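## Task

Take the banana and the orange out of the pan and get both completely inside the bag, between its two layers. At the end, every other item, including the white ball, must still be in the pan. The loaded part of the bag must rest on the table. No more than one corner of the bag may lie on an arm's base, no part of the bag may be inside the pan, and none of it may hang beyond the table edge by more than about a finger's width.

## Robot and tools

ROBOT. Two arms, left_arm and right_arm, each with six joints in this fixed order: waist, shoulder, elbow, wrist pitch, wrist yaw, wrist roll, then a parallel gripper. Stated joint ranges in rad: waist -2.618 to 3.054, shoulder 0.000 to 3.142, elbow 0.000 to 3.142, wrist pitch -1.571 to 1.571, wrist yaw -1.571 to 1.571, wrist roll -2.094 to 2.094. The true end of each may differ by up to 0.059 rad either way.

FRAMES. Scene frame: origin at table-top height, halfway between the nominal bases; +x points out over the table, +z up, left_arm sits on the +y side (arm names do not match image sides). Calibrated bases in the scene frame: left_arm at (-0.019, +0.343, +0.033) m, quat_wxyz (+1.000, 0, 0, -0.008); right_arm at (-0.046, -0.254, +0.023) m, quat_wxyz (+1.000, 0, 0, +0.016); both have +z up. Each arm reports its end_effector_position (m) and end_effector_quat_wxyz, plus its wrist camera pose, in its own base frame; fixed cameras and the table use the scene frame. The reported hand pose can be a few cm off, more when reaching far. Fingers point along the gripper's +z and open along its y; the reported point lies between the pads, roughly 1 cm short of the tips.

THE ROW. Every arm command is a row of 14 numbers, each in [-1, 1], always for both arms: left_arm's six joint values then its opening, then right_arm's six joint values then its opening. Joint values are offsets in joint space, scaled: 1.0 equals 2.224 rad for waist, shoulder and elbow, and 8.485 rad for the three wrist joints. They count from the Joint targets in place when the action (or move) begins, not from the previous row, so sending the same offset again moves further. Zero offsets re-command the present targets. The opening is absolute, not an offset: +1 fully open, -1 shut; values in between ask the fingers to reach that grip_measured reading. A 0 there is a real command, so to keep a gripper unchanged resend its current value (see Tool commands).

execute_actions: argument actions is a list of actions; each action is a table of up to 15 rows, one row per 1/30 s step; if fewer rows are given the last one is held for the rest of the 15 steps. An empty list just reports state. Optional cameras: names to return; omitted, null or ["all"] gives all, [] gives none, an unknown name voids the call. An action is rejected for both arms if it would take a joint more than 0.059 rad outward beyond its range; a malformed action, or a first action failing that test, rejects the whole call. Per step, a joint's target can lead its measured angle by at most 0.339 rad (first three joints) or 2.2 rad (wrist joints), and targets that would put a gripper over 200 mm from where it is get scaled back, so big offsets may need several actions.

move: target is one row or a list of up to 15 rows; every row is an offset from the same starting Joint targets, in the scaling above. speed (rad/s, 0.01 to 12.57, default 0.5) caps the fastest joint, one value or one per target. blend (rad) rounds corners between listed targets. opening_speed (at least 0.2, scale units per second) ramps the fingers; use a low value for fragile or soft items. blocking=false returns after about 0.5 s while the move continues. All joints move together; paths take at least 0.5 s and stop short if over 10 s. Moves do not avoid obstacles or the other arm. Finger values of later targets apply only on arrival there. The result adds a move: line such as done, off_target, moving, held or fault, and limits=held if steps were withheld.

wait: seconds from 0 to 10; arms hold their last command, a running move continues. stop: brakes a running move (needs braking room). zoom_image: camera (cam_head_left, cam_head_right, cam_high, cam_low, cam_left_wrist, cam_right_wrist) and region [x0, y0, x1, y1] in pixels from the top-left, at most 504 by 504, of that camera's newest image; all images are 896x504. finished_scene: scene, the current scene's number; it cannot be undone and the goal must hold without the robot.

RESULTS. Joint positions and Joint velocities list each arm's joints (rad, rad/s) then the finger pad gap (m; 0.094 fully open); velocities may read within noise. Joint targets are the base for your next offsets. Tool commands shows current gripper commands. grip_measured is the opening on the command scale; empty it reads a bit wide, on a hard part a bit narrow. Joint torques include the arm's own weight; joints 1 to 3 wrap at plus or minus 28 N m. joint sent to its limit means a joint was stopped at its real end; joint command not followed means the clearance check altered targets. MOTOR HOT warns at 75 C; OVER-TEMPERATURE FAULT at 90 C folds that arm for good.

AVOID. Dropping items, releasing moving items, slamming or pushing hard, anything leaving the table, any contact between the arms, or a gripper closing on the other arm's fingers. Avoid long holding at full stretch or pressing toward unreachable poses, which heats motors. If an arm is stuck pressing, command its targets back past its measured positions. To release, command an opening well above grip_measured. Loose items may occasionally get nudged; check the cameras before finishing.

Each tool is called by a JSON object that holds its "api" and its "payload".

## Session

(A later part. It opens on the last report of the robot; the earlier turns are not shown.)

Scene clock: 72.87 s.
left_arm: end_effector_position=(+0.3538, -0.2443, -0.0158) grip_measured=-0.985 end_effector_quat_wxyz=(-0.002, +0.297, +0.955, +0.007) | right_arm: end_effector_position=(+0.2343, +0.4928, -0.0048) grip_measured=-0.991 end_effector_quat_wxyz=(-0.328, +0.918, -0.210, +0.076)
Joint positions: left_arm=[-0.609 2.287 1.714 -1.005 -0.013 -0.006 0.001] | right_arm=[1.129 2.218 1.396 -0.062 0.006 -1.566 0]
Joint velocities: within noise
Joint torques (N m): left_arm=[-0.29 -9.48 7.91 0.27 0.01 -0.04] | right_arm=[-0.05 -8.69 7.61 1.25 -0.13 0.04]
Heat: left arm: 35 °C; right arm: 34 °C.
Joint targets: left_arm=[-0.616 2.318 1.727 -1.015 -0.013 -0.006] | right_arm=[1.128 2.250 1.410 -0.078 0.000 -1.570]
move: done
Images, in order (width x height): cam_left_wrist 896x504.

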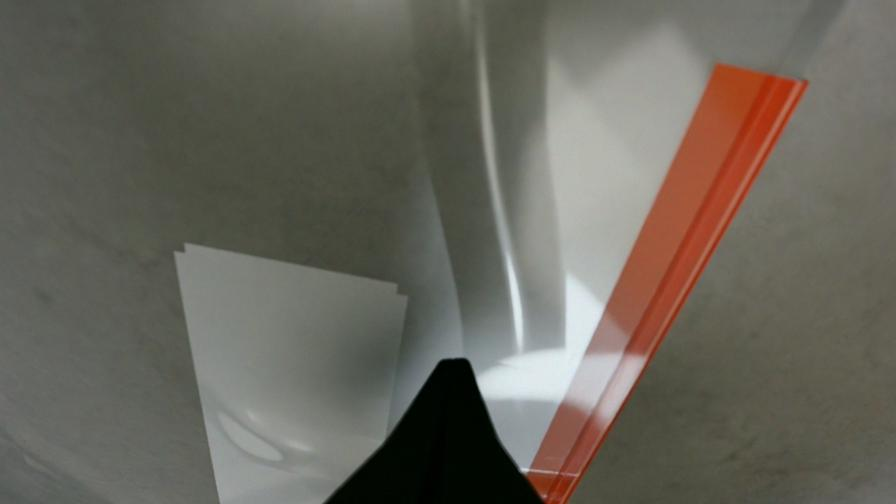

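{"api": "move", "payload": {"target": [[-0.0202,-0.018,0,0,0,0,-1,0,0,0,0,0,0,-1],[-0.0202,0,0,0,0,0,-1,0,0,0,0,0,0,-1],[-0.0202,-0.0126,0,0,0,0,-1,0,0,0,0,0,0,-1],[-0.0018,-0.0832,-0.1187,0.0118,0,0,-1,0,0,0,0,0,0,-1],[0.0072,-0.129,-0.1906,0.0189,0,0,-1,0,0,0,0,0,0,-1],[0.0162,-0.188,-0.2729,0.0265,0,0,-1,0,0,0,0,0,0,-1]], "speed": [0.2,0.1,0.12,0.12,0.12,0.12], "cameras": ["cam_left_wrist","cam_low","cam_right_wrist"]}}

{"api": "zoom_image", "payload": {"camera": "cam_low", "region": [440, 310, 600, 400]}}

Scene clock: 79.70 s.
left_arm: end_effector_position=(+0.2686, -0.1757, -0.0175) grip_measured=-0.985 end_effector_quat_wxyz=(-0.009, +0.286, +0.958, +0.010) | right_arm: end_effector_position=(+0.2343, +0.4928, -0.0048) grip_measured=-0.991 end_effector_quat_wxyz=(-0.328, +0.918, -0.210, +0.076)
Joint positions: left_arm=[-0.587 1.926 1.132 -0.799 -0.013 -0.006 0.001] | right_arm=[1.129 2.218 1.396 -0.062 0.006 -1.566 0]
Joint velocities: within noise
Joint torques (N m): left_arm=[0.73 -10.52 4.82 0.45 0.01 -0.05] | right_arm=[-0.09 -8.68 7.61 1.25 -0.13 0.04]
Heat: left arm: 37 °C; right arm: 34 °C.
Joint targets: left_arm=[-0.580 1.900 1.120 -0.789 -0.013 -0.006] | right_arm=[1.128 2.250 1.410 -0.078 0.000 -1.570]
move: done
Images, in order (width x height): cam_low 896x504, cam_left_wrist 896x504, cam_right_wrist 896x504.

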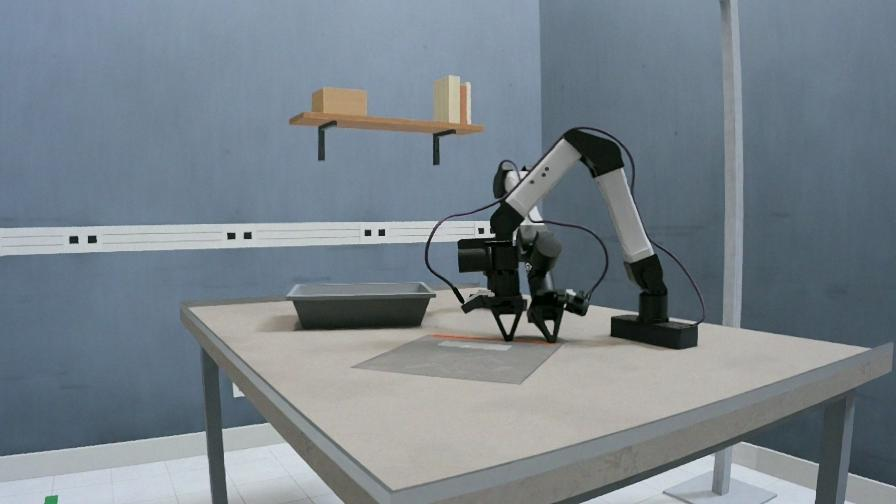

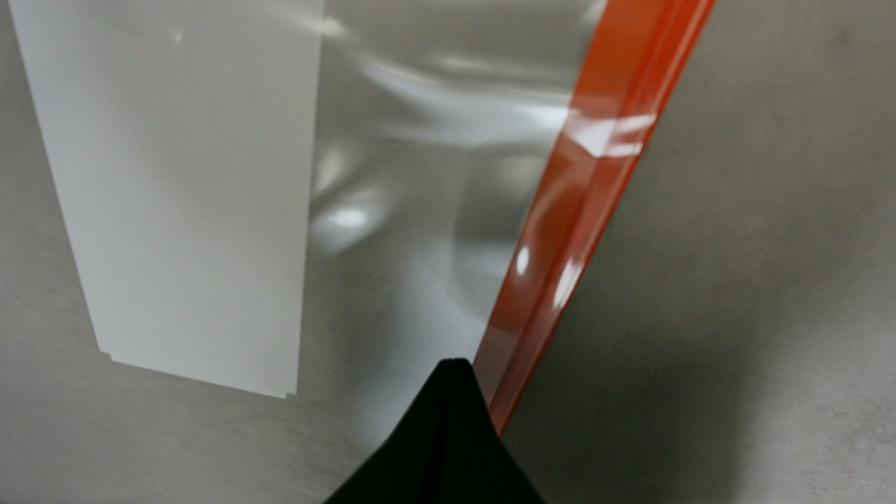

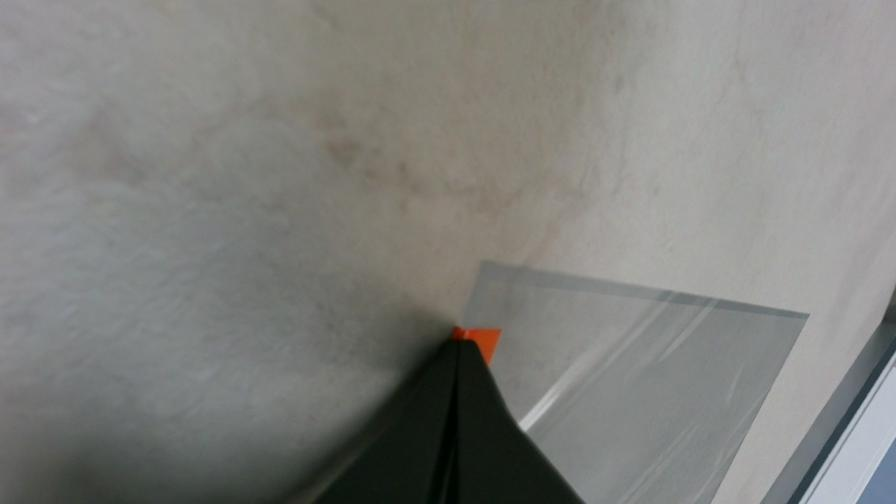

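Scaled by 3.150 from the camera's 896x504 image, which has a finer 1280x720 frame.

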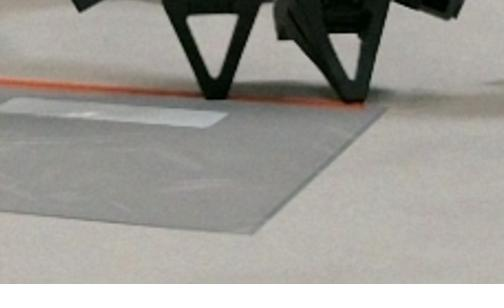

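{"api": "move", "payload": {"target": [[0,0,0,0,0,0,-1,0,-0.06,-0.02,0,0,0,-1],[0,0,0,0,0,0,-1,0.0445,-0.2135,-0.3521,0.0997,0.0444,0,-1],[0,0,0,0,0,0,-1,0.0445,-0.0969,-0.3687,0.1347,0.0444,0,-0.04]], "speed": [0.3,0.6,0.4], "cameras": ["cam_right_wrist","cam_left_wrist"]}}

{"api": "zoom_image", "payload": {"camera": "cam_right_wrist", "region": [300, 0, 700, 400]}}

Scene clock: 84.77 s.
left_arm: end_effector_position=(+0.2684, -0.1756, -0.0176) grip_measured=-0.985 end_effector_quat_wxyz=(-0.009, +0.286, +0.958, +0.010) | right_arm: end_effector_position=(+0.2111, +0.3972, +0.0270) grip_measured=-0.041 end_effector_quat_wxyz=(-0.513, +0.786, -0.245, +0.244)
Joint positions: left_arm=[-0.587 1.926 1.131 -0.799 -0.013 -0.006 0.001] | right_arm=[1.22 2.025 0.591 1.044 0.368 -1.566 0.045]
Joint velocities: within noise
Joint torques (N m): left_arm=[0.77 -10.5 4.86 0.46 0.02 -0.04] | right_arm=[0.69 -7.08 3.85 2.08 0.11 0.07]
Heat: left arm: 38 °C; right arm: 36 °C.
Joint targets: left_arm=[-0.580 1.900 1.120 -0.789 -0.013 -0.006] | right_arm=[1.227 2.034 0.590 1.065 0.377 -1.570]
move: done
Images, in order (width x height): cam_left_wrist 896x504, cam_right_wrist 896x504.

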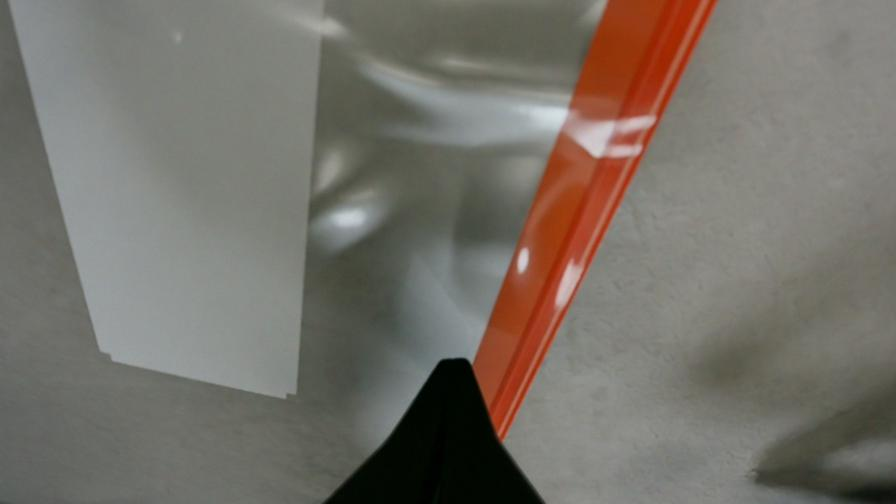

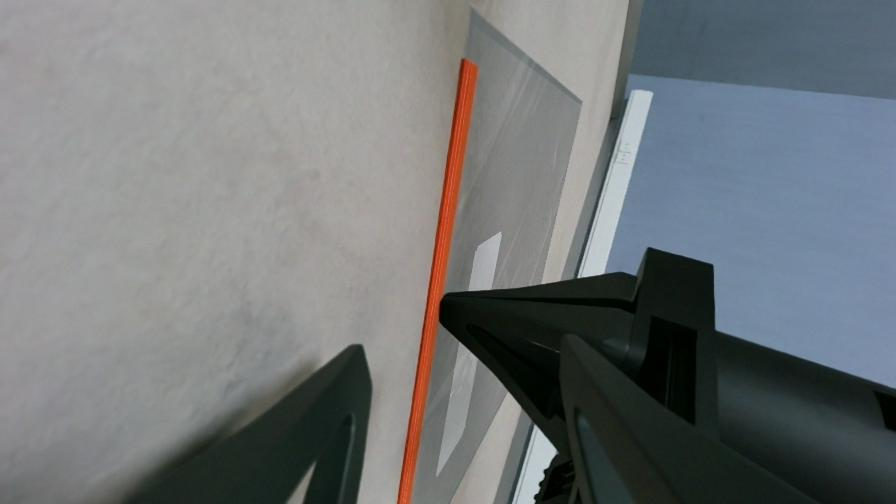

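Scaled by 1.260 from the camera's 896x504 image, which has a finer 1280x720 frame.

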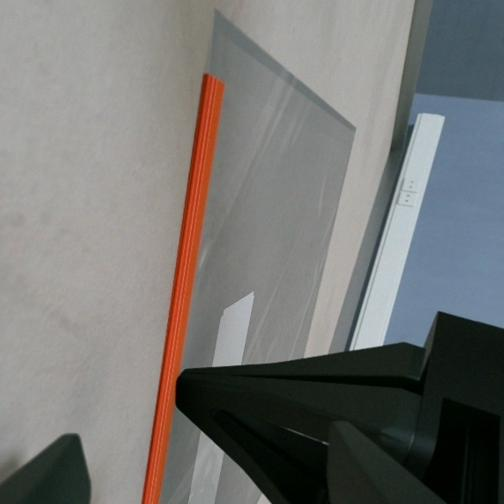

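{"api": "move", "payload": {"target": [[0,-0.035,0,0,0,0,-1,0,0,0,0,0,0,-0.04],[0,-0.035,0,0,0,-0.184,0.1,0,0,0,0,0,0,-0.04]], "speed": [0.3,1.0], "cameras": ["cam_right_wrist","cam_left_wrist"]}}

Scene clock: 89.90 s.
left_arm: end_effector_position=(+0.2760, -0.1806, +0.0076) grip_measured=+0.099 end_effector_quat_wxyz=(+0.020, -0.466, +0.884, -0.023) | right_arm: end_effector_position=(+0.2111, +0.3971, +0.0270) grip_measured=-0.041 end_effector_quat_wxyz=(-0.513, +0.786, -0.245, +0.244)
Joint positions: left_arm=[-0.587 1.841 1.127 -0.797 -0.013 -1.557 0.052] | right_arm=[1.22 2.025 0.591 1.044 0.368 -1.566 0.045]
Joint velocities: within noise
Joint torques (N m): left_arm=[0.73 -9.46 5.67 0.56 -0.06 -0.14] | right_arm=[0.69 -7.08 3.86 2.08 0.11 0.06]
Heat: left arm: 38 °C; right arm: 36 °C.
Joint targets: left_arm=[-0.580 1.822 1.120 -0.790 -0.013 -1.568] | right_arm=[1.227 2.034 0.590 1.065 0.377 -1.570]
move: done
Images, in order (width x height): cam_left_wrist 896x504, cam_right_wrist 896x504.

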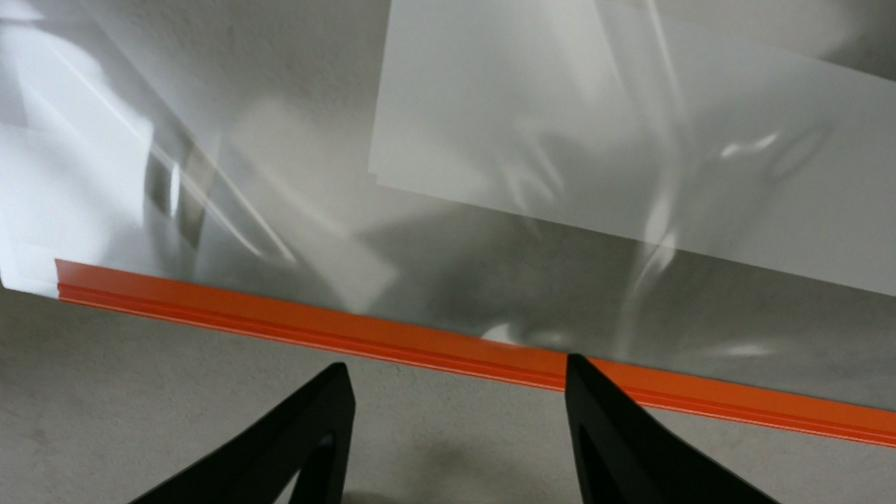

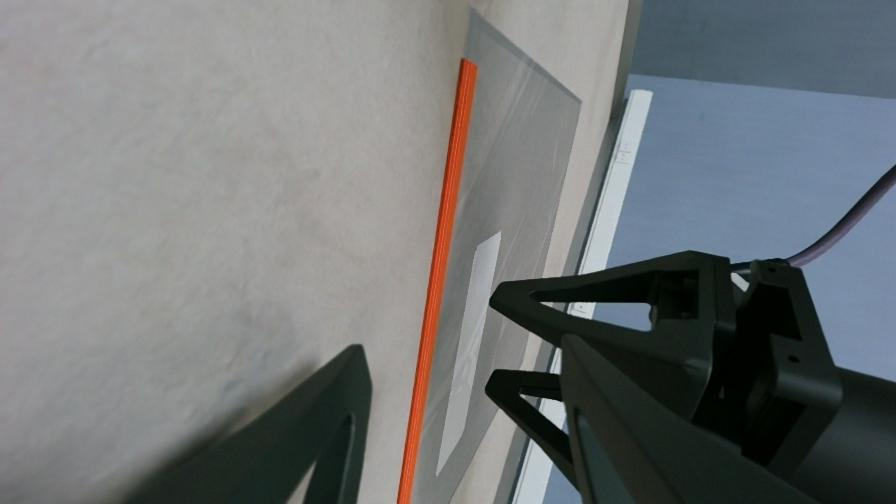

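{"api": "move", "payload": {"target": [[-0.027,0,0,0,0,0.0224,0.1,0,0,0,0,0,0,-0.04],[-0.027,0.0611,0,0.004,0,0.0224,0.1,0,0,0,0,0,0,-0.04]], "speed": [0.4,0.15], "cameras": ["cam_right_wrist","cam_left_wrist"]}}

{"api": "move", "payload": {"target": [0,0.005,0,0,0,0,-0.7,0,0,0,0,0,0,-0.04], "opening_speed": 0.3, "cameras": ["cam_right_wrist","cam_left_wrist"]}}

Scene clock: 92.10 s.
left_arm: end_effector_position=(+0.2636, -0.1917, -0.0176) grip_measured=+0.099 end_effector_quat_wxyz=(+0.006, -0.368, +0.930, +0.003) | right_arm: end_effector_position=(+0.2111, +0.3971, +0.0270) grip_measured=-0.041 end_effector_quat_wxyz=(-0.513, +0.786, -0.245, +0.244)
Joint positions: left_arm=[-0.636 1.923 1.127 -0.773 -0.013 -1.389 0.052] | right_arm=[1.22 2.025 0.591 1.044 0.368 -1.566 0.045]
Joint velocities: within noise
Joint torques (N m): left_arm=[-0.09 -5.72 5.24 0.55 -0.07 0.07] | right_arm=[0.69 -7.09 3.85 2.07 0.11 0.06]
Heat: left arm: 37 °C; right arm: 36 °C.
Joint targets: left_arm=[-0.640 1.958 1.120 -0.756 -0.013 -1.378] | right_arm=[1.227 2.034 0.590 1.065 0.377 -1.570]
move: done
Images, in order (width x height): cam_left_wrist 896x504, cam_right_wrist 896x504.

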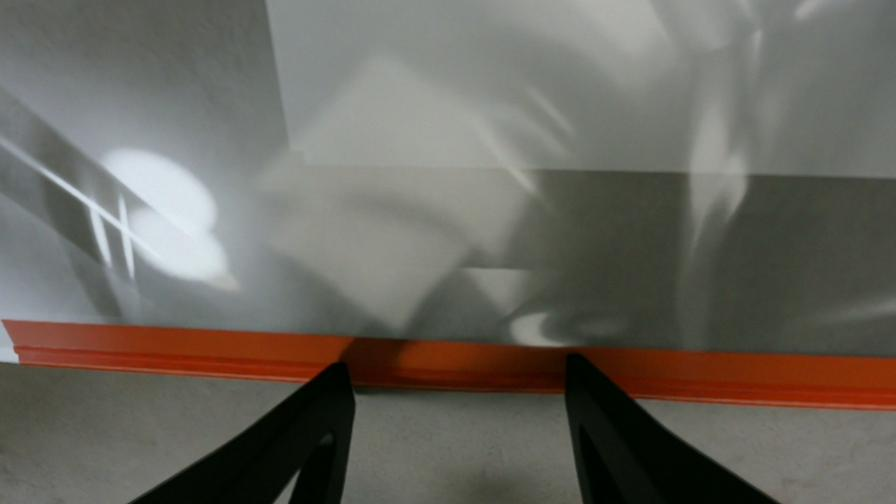

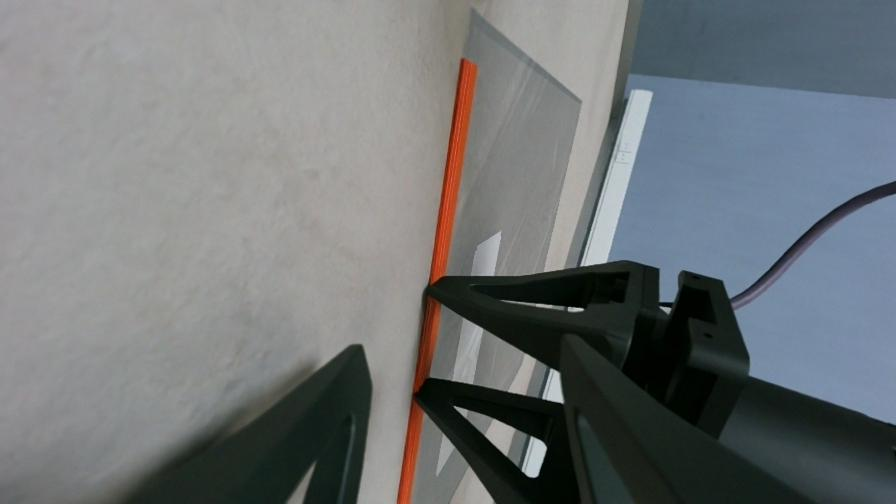

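Scene clock: 94.97 s.
left_arm: end_effector_position=(+0.2684, -0.1953, -0.0183) grip_measured=-0.698 end_effector_quat_wxyz=(+0.012, -0.367, +0.930, -0.007) | right_arm: end_effector_position=(+0.2111, +0.3971, +0.0270) grip_measured=-0.041 end_effector_quat_wxyz=(-0.513, +0.786, -0.245, +0.244)
Joint positions: left_arm=[-0.636 1.925 1.127 -0.747 -0.013 -1.388 0.014] | right_arm=[1.22 2.025 0.591 1.044 0.368 -1.566 0.045]
Joint velocities: within noise
Joint torques (N m): left_arm=[-0.06 -5.08 5.31 0.32 -0.06 0.05] | right_arm=[0.7 -7.08 3.85 2.07 0.11 0.07]
Heat: left arm: 36 °C; right arm: 36 °C.
Joint targets: left_arm=[-0.640 1.969 1.120 -0.756 -0.013 -1.378] | right_arm=[1.227 2.034 0.590 1.065 0.377 -1.570]
move: off_target (left_arm); left_arm: the shoulder is farthest, 0.044 rad from its target
Images, in order (width x height): cam_left_wrist 896x504, cam_right_wrist 896x504.

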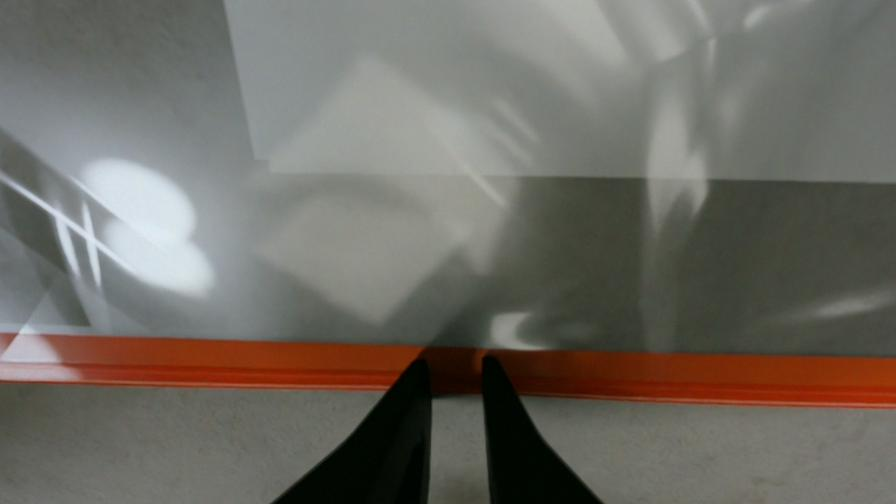

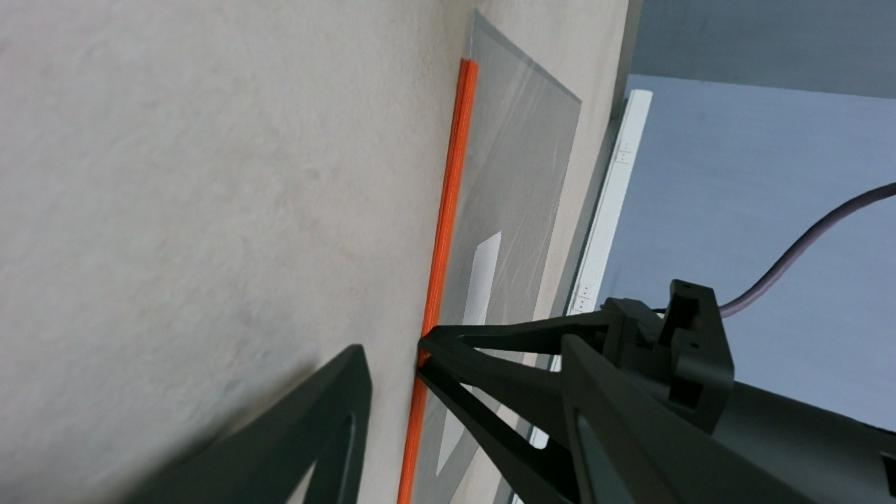

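{"api": "zoom_image", "payload": {"camera": "cam_right_wrist", "region": [380, 0, 580, 200]}}

{"api": "zoom_image", "payload": {"camera": "cam_right_wrist", "region": [360, 180, 560, 380]}}

Scaled by 2.520 from the camera's 896x504 image, which has a finer 1280x720 frame.

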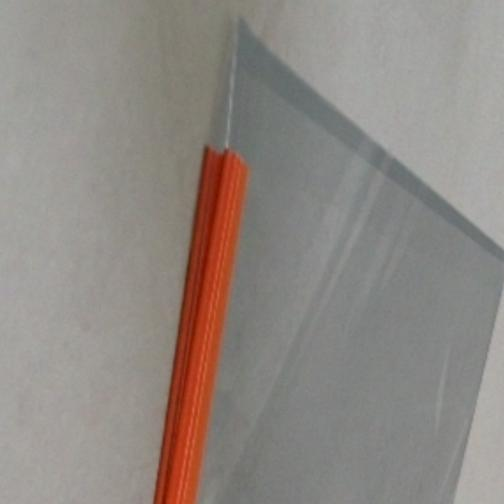

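Scaled by 2.520 from the camera's 896x504 image, which has a finer 1280x720 frame.

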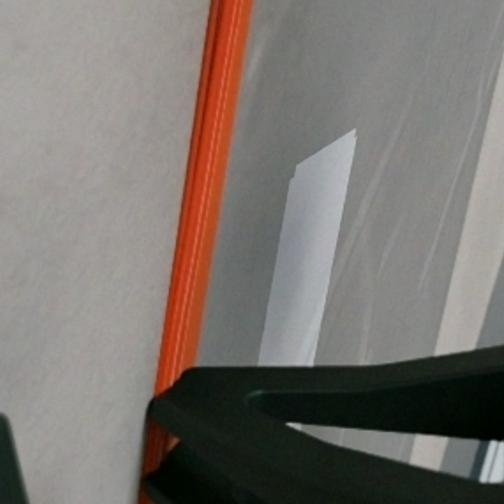

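{"api": "move", "payload": {"target": [0.0036,-0.0378,-0.0382,-0.0005,0,0,-0.8,0,0,0,0,0,0,-0.04], "speed": 0.1, "cameras": ["cam_right_wrist","cam_left_wrist"]}}

{"api": "zoom_image", "payload": {"camera": "cam_right_wrist", "region": [340, 0, 640, 320]}}

Scene clock: 96.83 s.
left_arm: end_effector_position=(+0.2608, -0.1898, -0.0183) grip_measured=-0.799 end_effector_quat_wxyz=(+0.016, -0.367, +0.930, -0.014) | right_arm: end_effector_position=(+0.2112, +0.3971, +0.0271) grip_measured=-0.041 end_effector_quat_wxyz=(-0.513, +0.786, -0.245, +0.244)
Joint positions: left_arm=[-0.636 1.882 1.066 -0.713 -0.013 -1.388 0.009] | right_arm=[1.22 2.025 0.591 1.044 0.368 -1.566 0.045]
Joint velocities: within noise
Joint torques (N m): left_arm=[0.54 -7.87 3.02 -0.06 -0.08 0.04] | right_arm=[0.69 -7.1 3.86 2.07 0.11 0.07]
Heat: left arm: 36 °C; right arm: 36 °C.
Joint targets: left_arm=[-0.632 1.885 1.035 -0.760 -0.013 -1.378] | right_arm=[1.227 2.034 0.590 1.065 0.377 -1.570]
move: off_target (left_arm); left_arm: the wrist pitch is farthest, 0.047 rad from its target
Images, in order (width x height): cam_left_wrist 896x504, cam_right_wrist 896x504.

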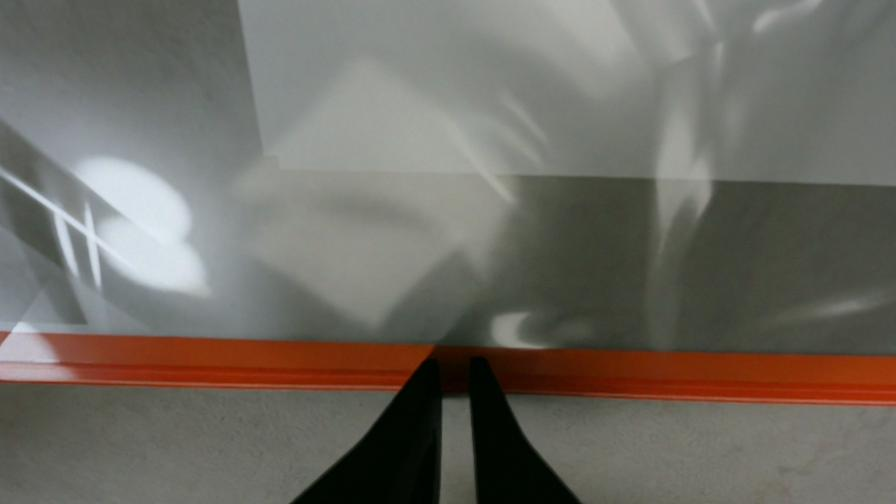

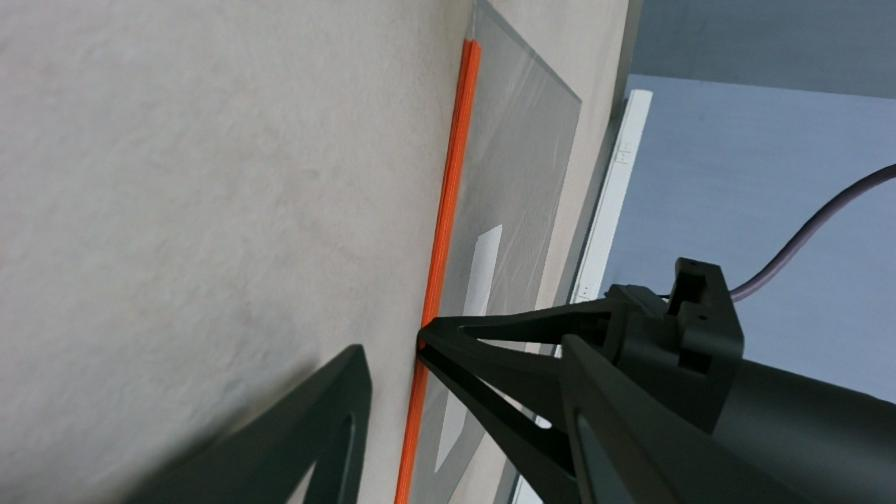

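Scaled by 1.575 from the camera's 896x504 image, which has a finer 1280x720 frame.

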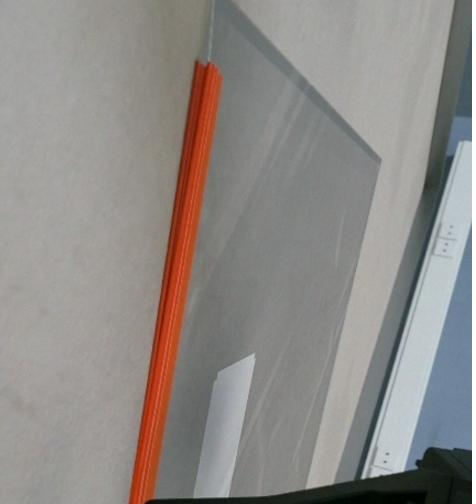

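{"api": "move", "payload": {"target": [[0,-0.0315,0,0,0,0,-0.8,0,0,0,0,0,0,-0.04],[0.009,-0.0832,-0.0378,0.001,0,0,0.1,0,0,0,0,0,0,-0.04],[0.009,-0.0292,-0.0378,0.001,0,0,0.1,0,0,0,0,0,0,-0.04]], "speed": [0.3,0.4,0.15], "cameras": ["cam_right_wrist","cam_left_wrist"]}}

{"api": "zoom_image", "payload": {"camera": "cam_right_wrist", "region": [340, 0, 640, 320]}}

Scene clock: 100.03 s.
left_arm: end_effector_position=(+0.2337, -0.1633, -0.0176) grip_measured=+0.099 end_effector_quat_wxyz=(+0.001, -0.376, +0.927, +0.010) | right_arm: end_effector_position=(+0.2112, +0.3971, +0.0271) grip_measured=-0.041 end_effector_quat_wxyz=(-0.513, +0.786, -0.245, +0.244)
Joint positions: left_arm=[-0.617 1.801 0.962 -0.746 -0.013 -1.388 0.052] | right_arm=[1.22 2.025 0.591 1.044 0.368 -1.566 0.045]
Joint velocities: within noise
Joint torques (N m): left_arm=[0.65 -5.82 4.7 0.26 -0.08 0.04] | right_arm=[0.66 -7.1 3.85 2.07 0.11 0.07]
Heat: left arm: 36 °C; right arm: 36 °C.
Joint targets: left_arm=[-0.612 1.820 0.951 -0.751 -0.013 -1.378] | right_arm=[1.227 2.034 0.590 1.065 0.377 -1.570]
move: done
Images, in order (width x height): cam_left_wrist 896x504, cam_right_wrist 896x504.

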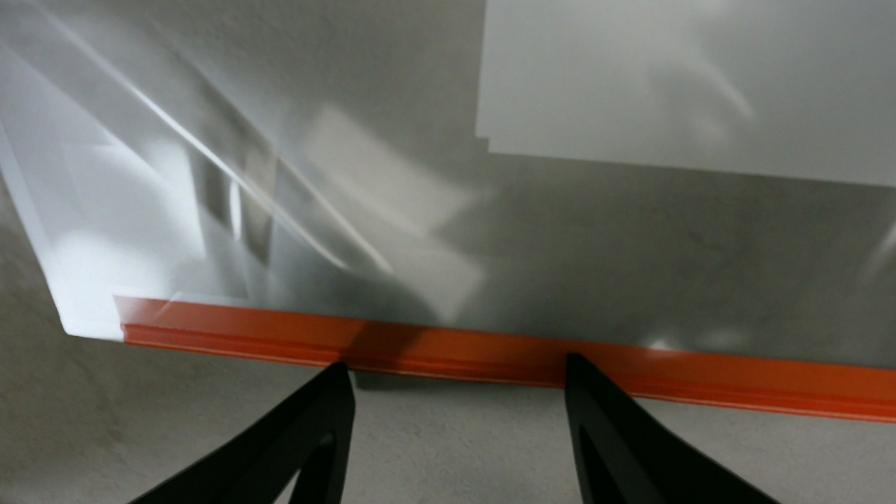

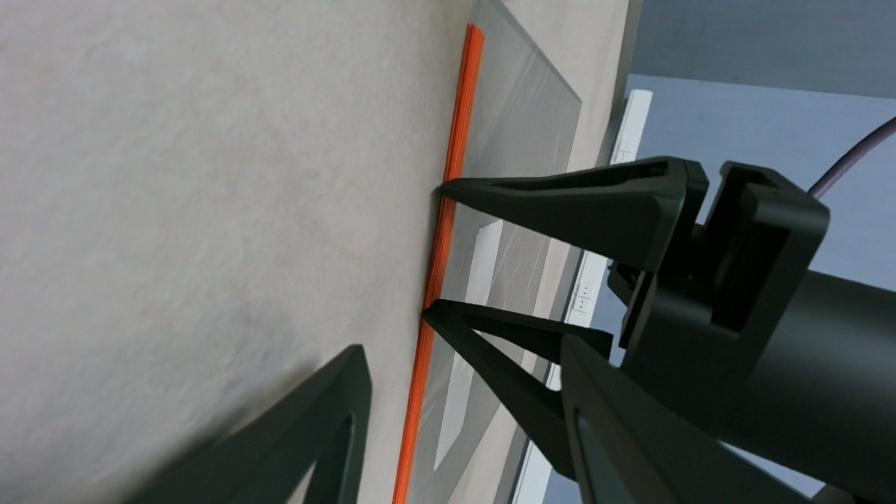

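Scaled by 1.575 from the camera's 896x504 image, which has a finer 1280x720 frame.

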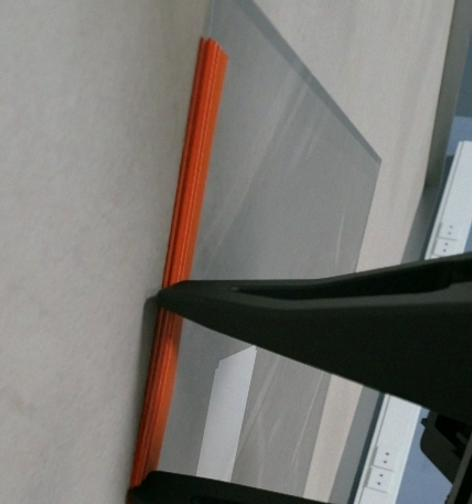

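{"api": "move", "payload": {"target": [0,0.004,0,0,0,0,-0.6,0,0,0,0,0,0,-0.04], "opening_speed": 0.25, "cameras": ["cam_right_wrist","cam_left_wrist"]}}

{"api": "zoom_image", "payload": {"camera": "cam_right_wrist", "region": [340, 0, 640, 320]}}

Scene clock: 103.30 s.
left_arm: end_effector_position=(+0.2357, -0.1646, -0.0181) grip_measured=-0.598 end_effector_quat_wxyz=(+0.004, -0.376, +0.927, +0.006) | right_arm: end_effector_position=(+0.2112, +0.3971, +0.0271) grip_measured=-0.041 end_effector_quat_wxyz=(-0.513, +0.786, -0.245, +0.244)
Joint positions: left_arm=[-0.617 1.803 0.962 -0.735 -0.013 -1.388 0.019] | right_arm=[1.22 2.025 0.591 1.044 0.368 -1.566 0.045]
Joint velocities: within noise
Joint torques (N m): left_arm=[0.66 -5.29 4.74 0.17 -0.07 0.04] | right_arm=[0.69 -7.06 3.85 2.07 0.11 0.07]
Heat: left arm: 35 °C; right arm: 36 °C.
Joint targets: left_arm=[-0.612 1.829 0.951 -0.752 -0.013 -1.378] | right_arm=[1.227 2.034 0.590 1.065 0.377 -1.570]
move: done
Images, in order (width x height): cam_left_wrist 896x504, cam_right_wrist 896x504.

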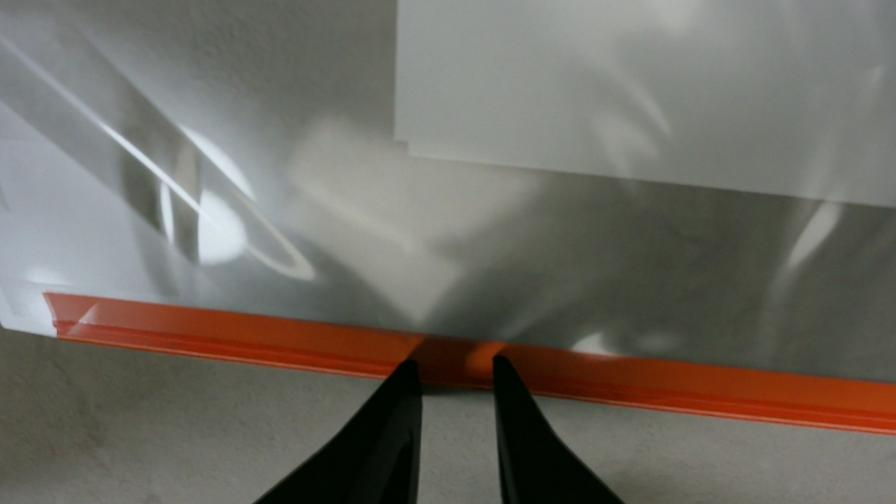

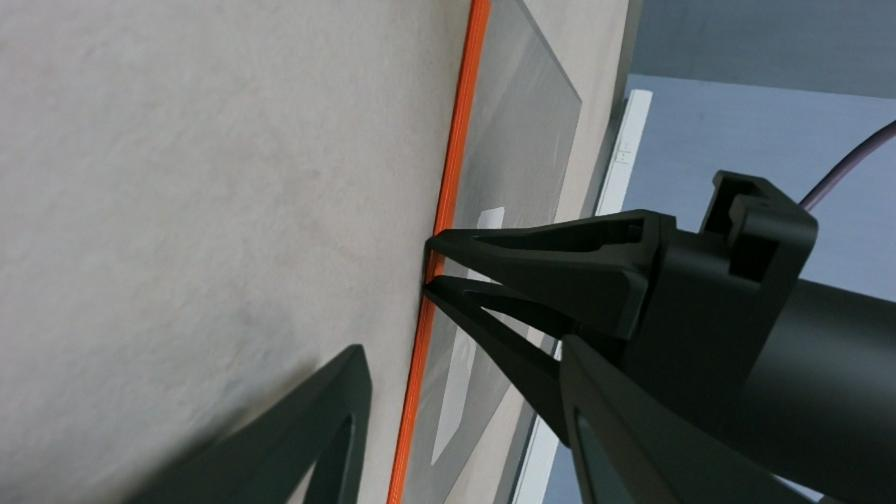

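Scaled by 1.575 from the camera's 896x504 image, which has a finer 1280x720 frame.

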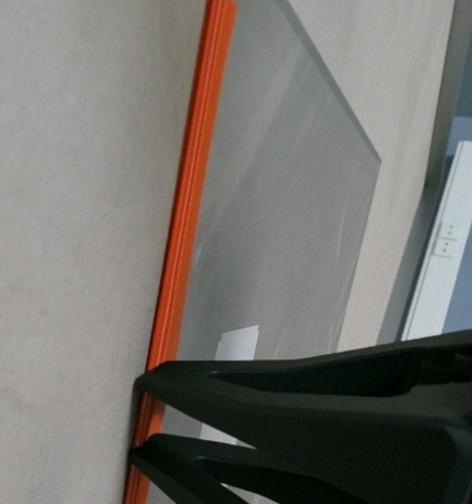

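{"api": "zoom_image", "payload": {"camera": "cam_right_wrist", "region": [400, 200, 500, 320]}}

{"api": "zoom_image", "payload": {"camera": "cam_left_wrist", "region": [360, 300, 560, 420]}}

Scaled by 4.200 from the camera's 896x504 image, which has a finer 1280x720 frame.

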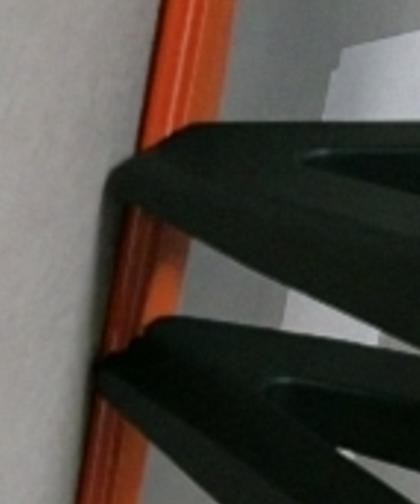

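Scaled by 2.520 from the camera's 896x504 image, which has a finer 1280x720 frame.

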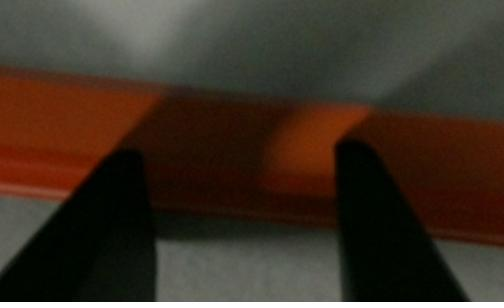

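{"api": "move", "payload": {"target": [0,0.006,0,0,0,0,-1,0,0,0,0,0,0,-0.04], "opening_speed": 0.25, "cameras": ["cam_right_wrist","cam_left_wrist"]}}

{"api": "move", "payload": {"target": [0,-0.03,0,0,0,0,-1,0,0,0,0,0,0,-0.04], "speed": 0.1, "cameras": ["cam_right_wrist","cam_left_wrist"]}}

{"api": "zoom_image", "payload": {"camera": "cam_right_wrist", "region": [340, 0, 640, 320]}}

Scene clock: 105.57 s.
left_arm: end_effector_position=(+0.2368, -0.1656, -0.0188) grip_measured=-0.985 end_effector_quat_wxyz=(+0.005, -0.376, +0.927, +0.004) | right_arm: end_effector_position=(+0.2112, +0.3971, +0.0271) grip_measured=-0.041 end_effector_quat_wxyz=(-0.513, +0.786, -0.245, +0.244)
Joint positions: left_arm=[-0.617 1.806 0.962 -0.728 -0.012 -1.388 0.001] | right_arm=[1.22 2.025 0.591 1.044 0.368 -1.566 0.045]
Joint velocities: within noise
Joint torques (N m): left_arm=[0.65 -4.45 4.74 0.09 -0.08 0.04] | right_arm=[0.66 -7.09 3.86 2.07 0.11 0.06]
Heat: left arm: 35 °C; right arm: 36 °C.
Joint targets: left_arm=[-0.612 1.842 0.951 -0.751 -0.013 -1.378] | right_arm=[1.227 2.034 0.590 1.065 0.377 -1.570]
move: off_target (left_arm); left_arm: the shoulder is farthest, 0.036 rad from its target
Images, in order (width x height): cam_left_wrist 896x504, cam_right_wrist 896x504.

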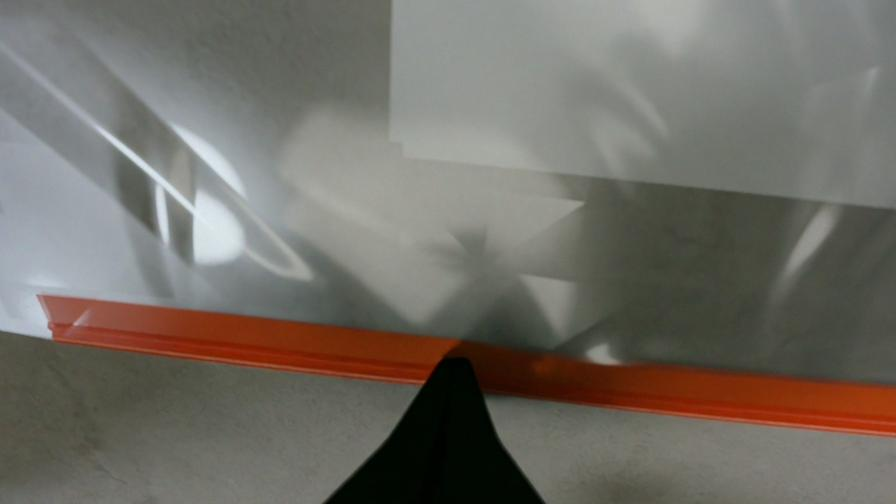

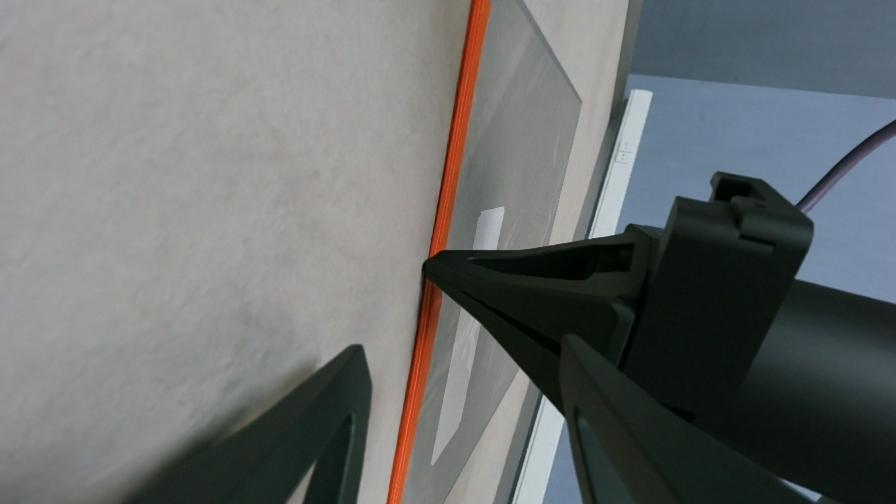

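Scene clock: 106.67 s.
left_arm: end_effector_position=(+0.2351, -0.1644, -0.0175) grip_measured=-0.985 end_effector_quat_wxyz=(+0.003, -0.376, +0.927, +0.006) | right_arm: end_effector_position=(+0.2112, +0.3971, +0.0271) grip_measured=-0.041 end_effector_quat_wxyz=(-0.513, +0.786, -0.245, +0.244)
Joint positions: left_arm=[-0.617 1.801 0.962 -0.739 -0.012 -1.388 0.001] | right_arm=[1.22 2.025 0.591 1.044 0.368 -1.566 0.045]
Joint velocities: within noise
Joint torques (N m): left_arm=[0.68 -9.14 4.72 0.18 -0.08 0.05] | right_arm=[0.66 -7.06 3.88 2.07 0.11 0.07]
Heat: left arm: 34 °C; right arm: 36 °C.
Joint targets: left_arm=[-0.612 1.776 0.951 -0.751 -0.013 -1.378] | right_arm=[1.227 2.034 0.590 1.065 0.377 -1.570]
move: done
Images, in order (width x height): cam_left_wrist 896x504, cam_right_wrist 896x504.

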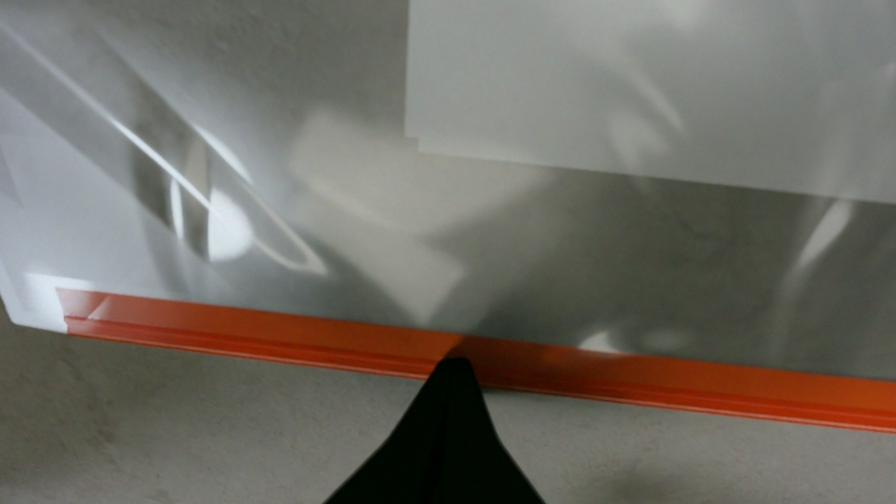

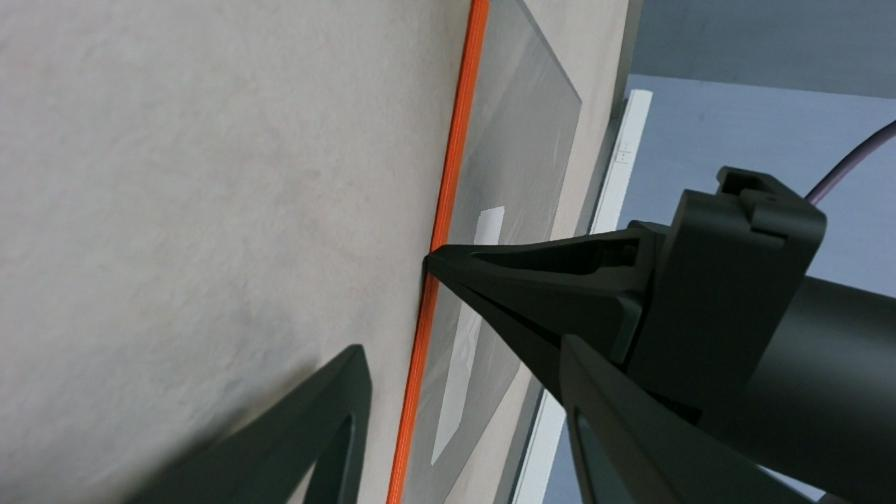

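Scaled by 1.575 from the camera's 896x504 image, which has a finer 1280x720 frame.

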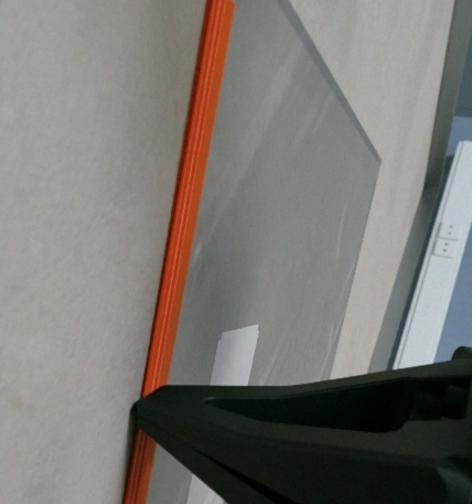

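{"api": "move", "payload": {"target": [[0,0.0243,0,0,0,0,-1,0,0,0,0,0,0,-0.04],[-0.0063,0.0805,0.0836,-0.0047,0,0,-1,0,0,0,0,0,0,-0.04],[-0.0126,0.1367,0.1691,-0.0123,0,0,-1,0,0,0,0,0,0,-0.04]], "speed": [0.1,0.12,0.12], "cameras": ["cam_right_wrist","cam_left_wrist","cam_head_left"]}}

{"api": "zoom_image", "payload": {"camera": "cam_right_wrist", "region": [340, 0, 640, 320]}}

Scene clock: 112.07 s.
left_arm: end_effector_position=(+0.2846, -0.2058, -0.0176) grip_measured=-0.985 end_effector_quat_wxyz=(-0.008, -0.369, +0.929, +0.024) | right_arm: end_effector_position=(+0.2112, +0.3971, +0.0271) grip_measured=-0.041 end_effector_quat_wxyz=(-0.513, +0.786, -0.245, +0.244)
Joint positions: left_arm=[-0.632 2.048 1.312 -0.884 -0.012 -1.388 0.001] | right_arm=[1.22 2.025 0.591 1.044 0.368 -1.566 0.045]
Joint velocities: within noise
Joint torques (N m): left_arm=[-0.39 -7.12 7.51 0.55 -0.08 0.04] | right_arm=[0.68 -7.09 3.88 2.07 0.11 0.07]
Heat: left arm: 34 °C; right arm: 36 °C.
Joint targets: left_arm=[-0.640 2.080 1.327 -0.856 -0.013 -1.378] | right_arm=[1.227 2.034 0.590 1.065 0.377 -1.570]
move: done
Images, in order (width x height): cam_head_left 896x504, cam_left_wrist 896x504, cam_right_wrist 896x504.

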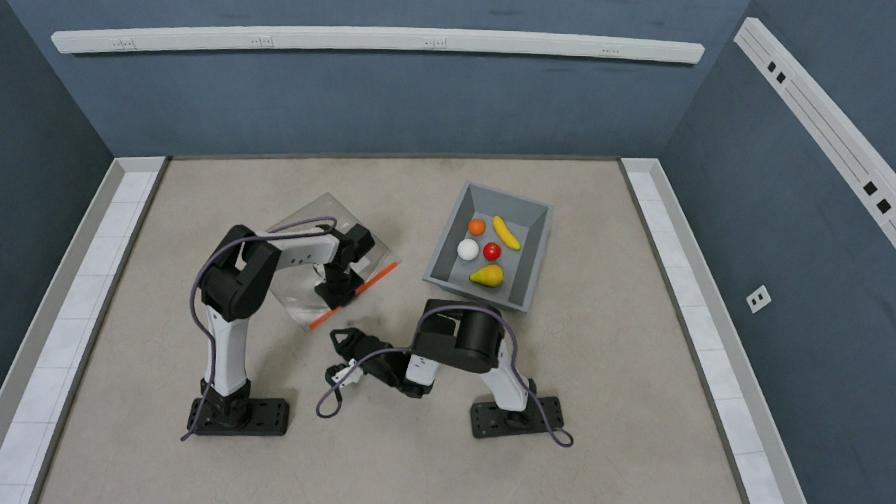

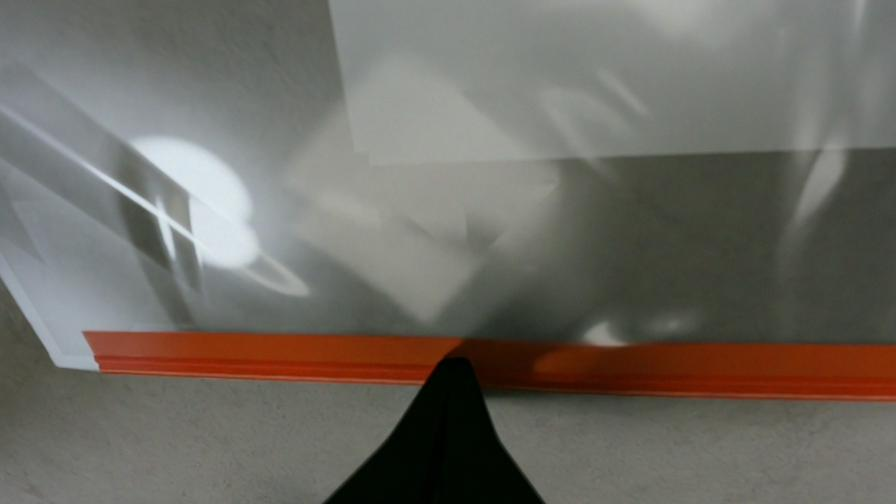

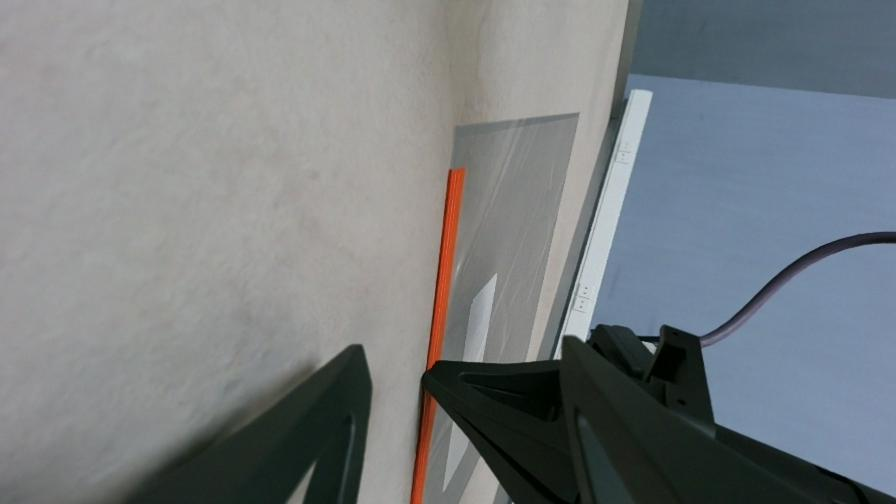

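Scaled by 1.575 from the camera's 896x504 image, which has a finer 1280x720 frame.

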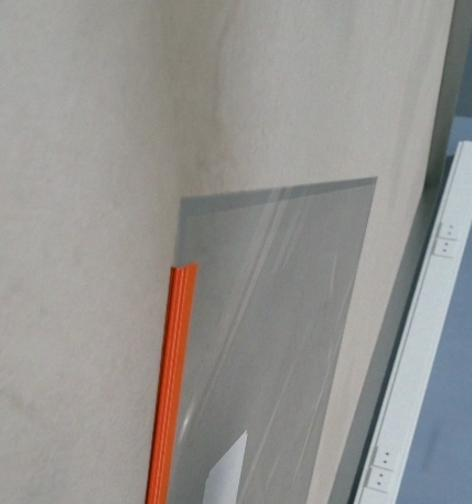

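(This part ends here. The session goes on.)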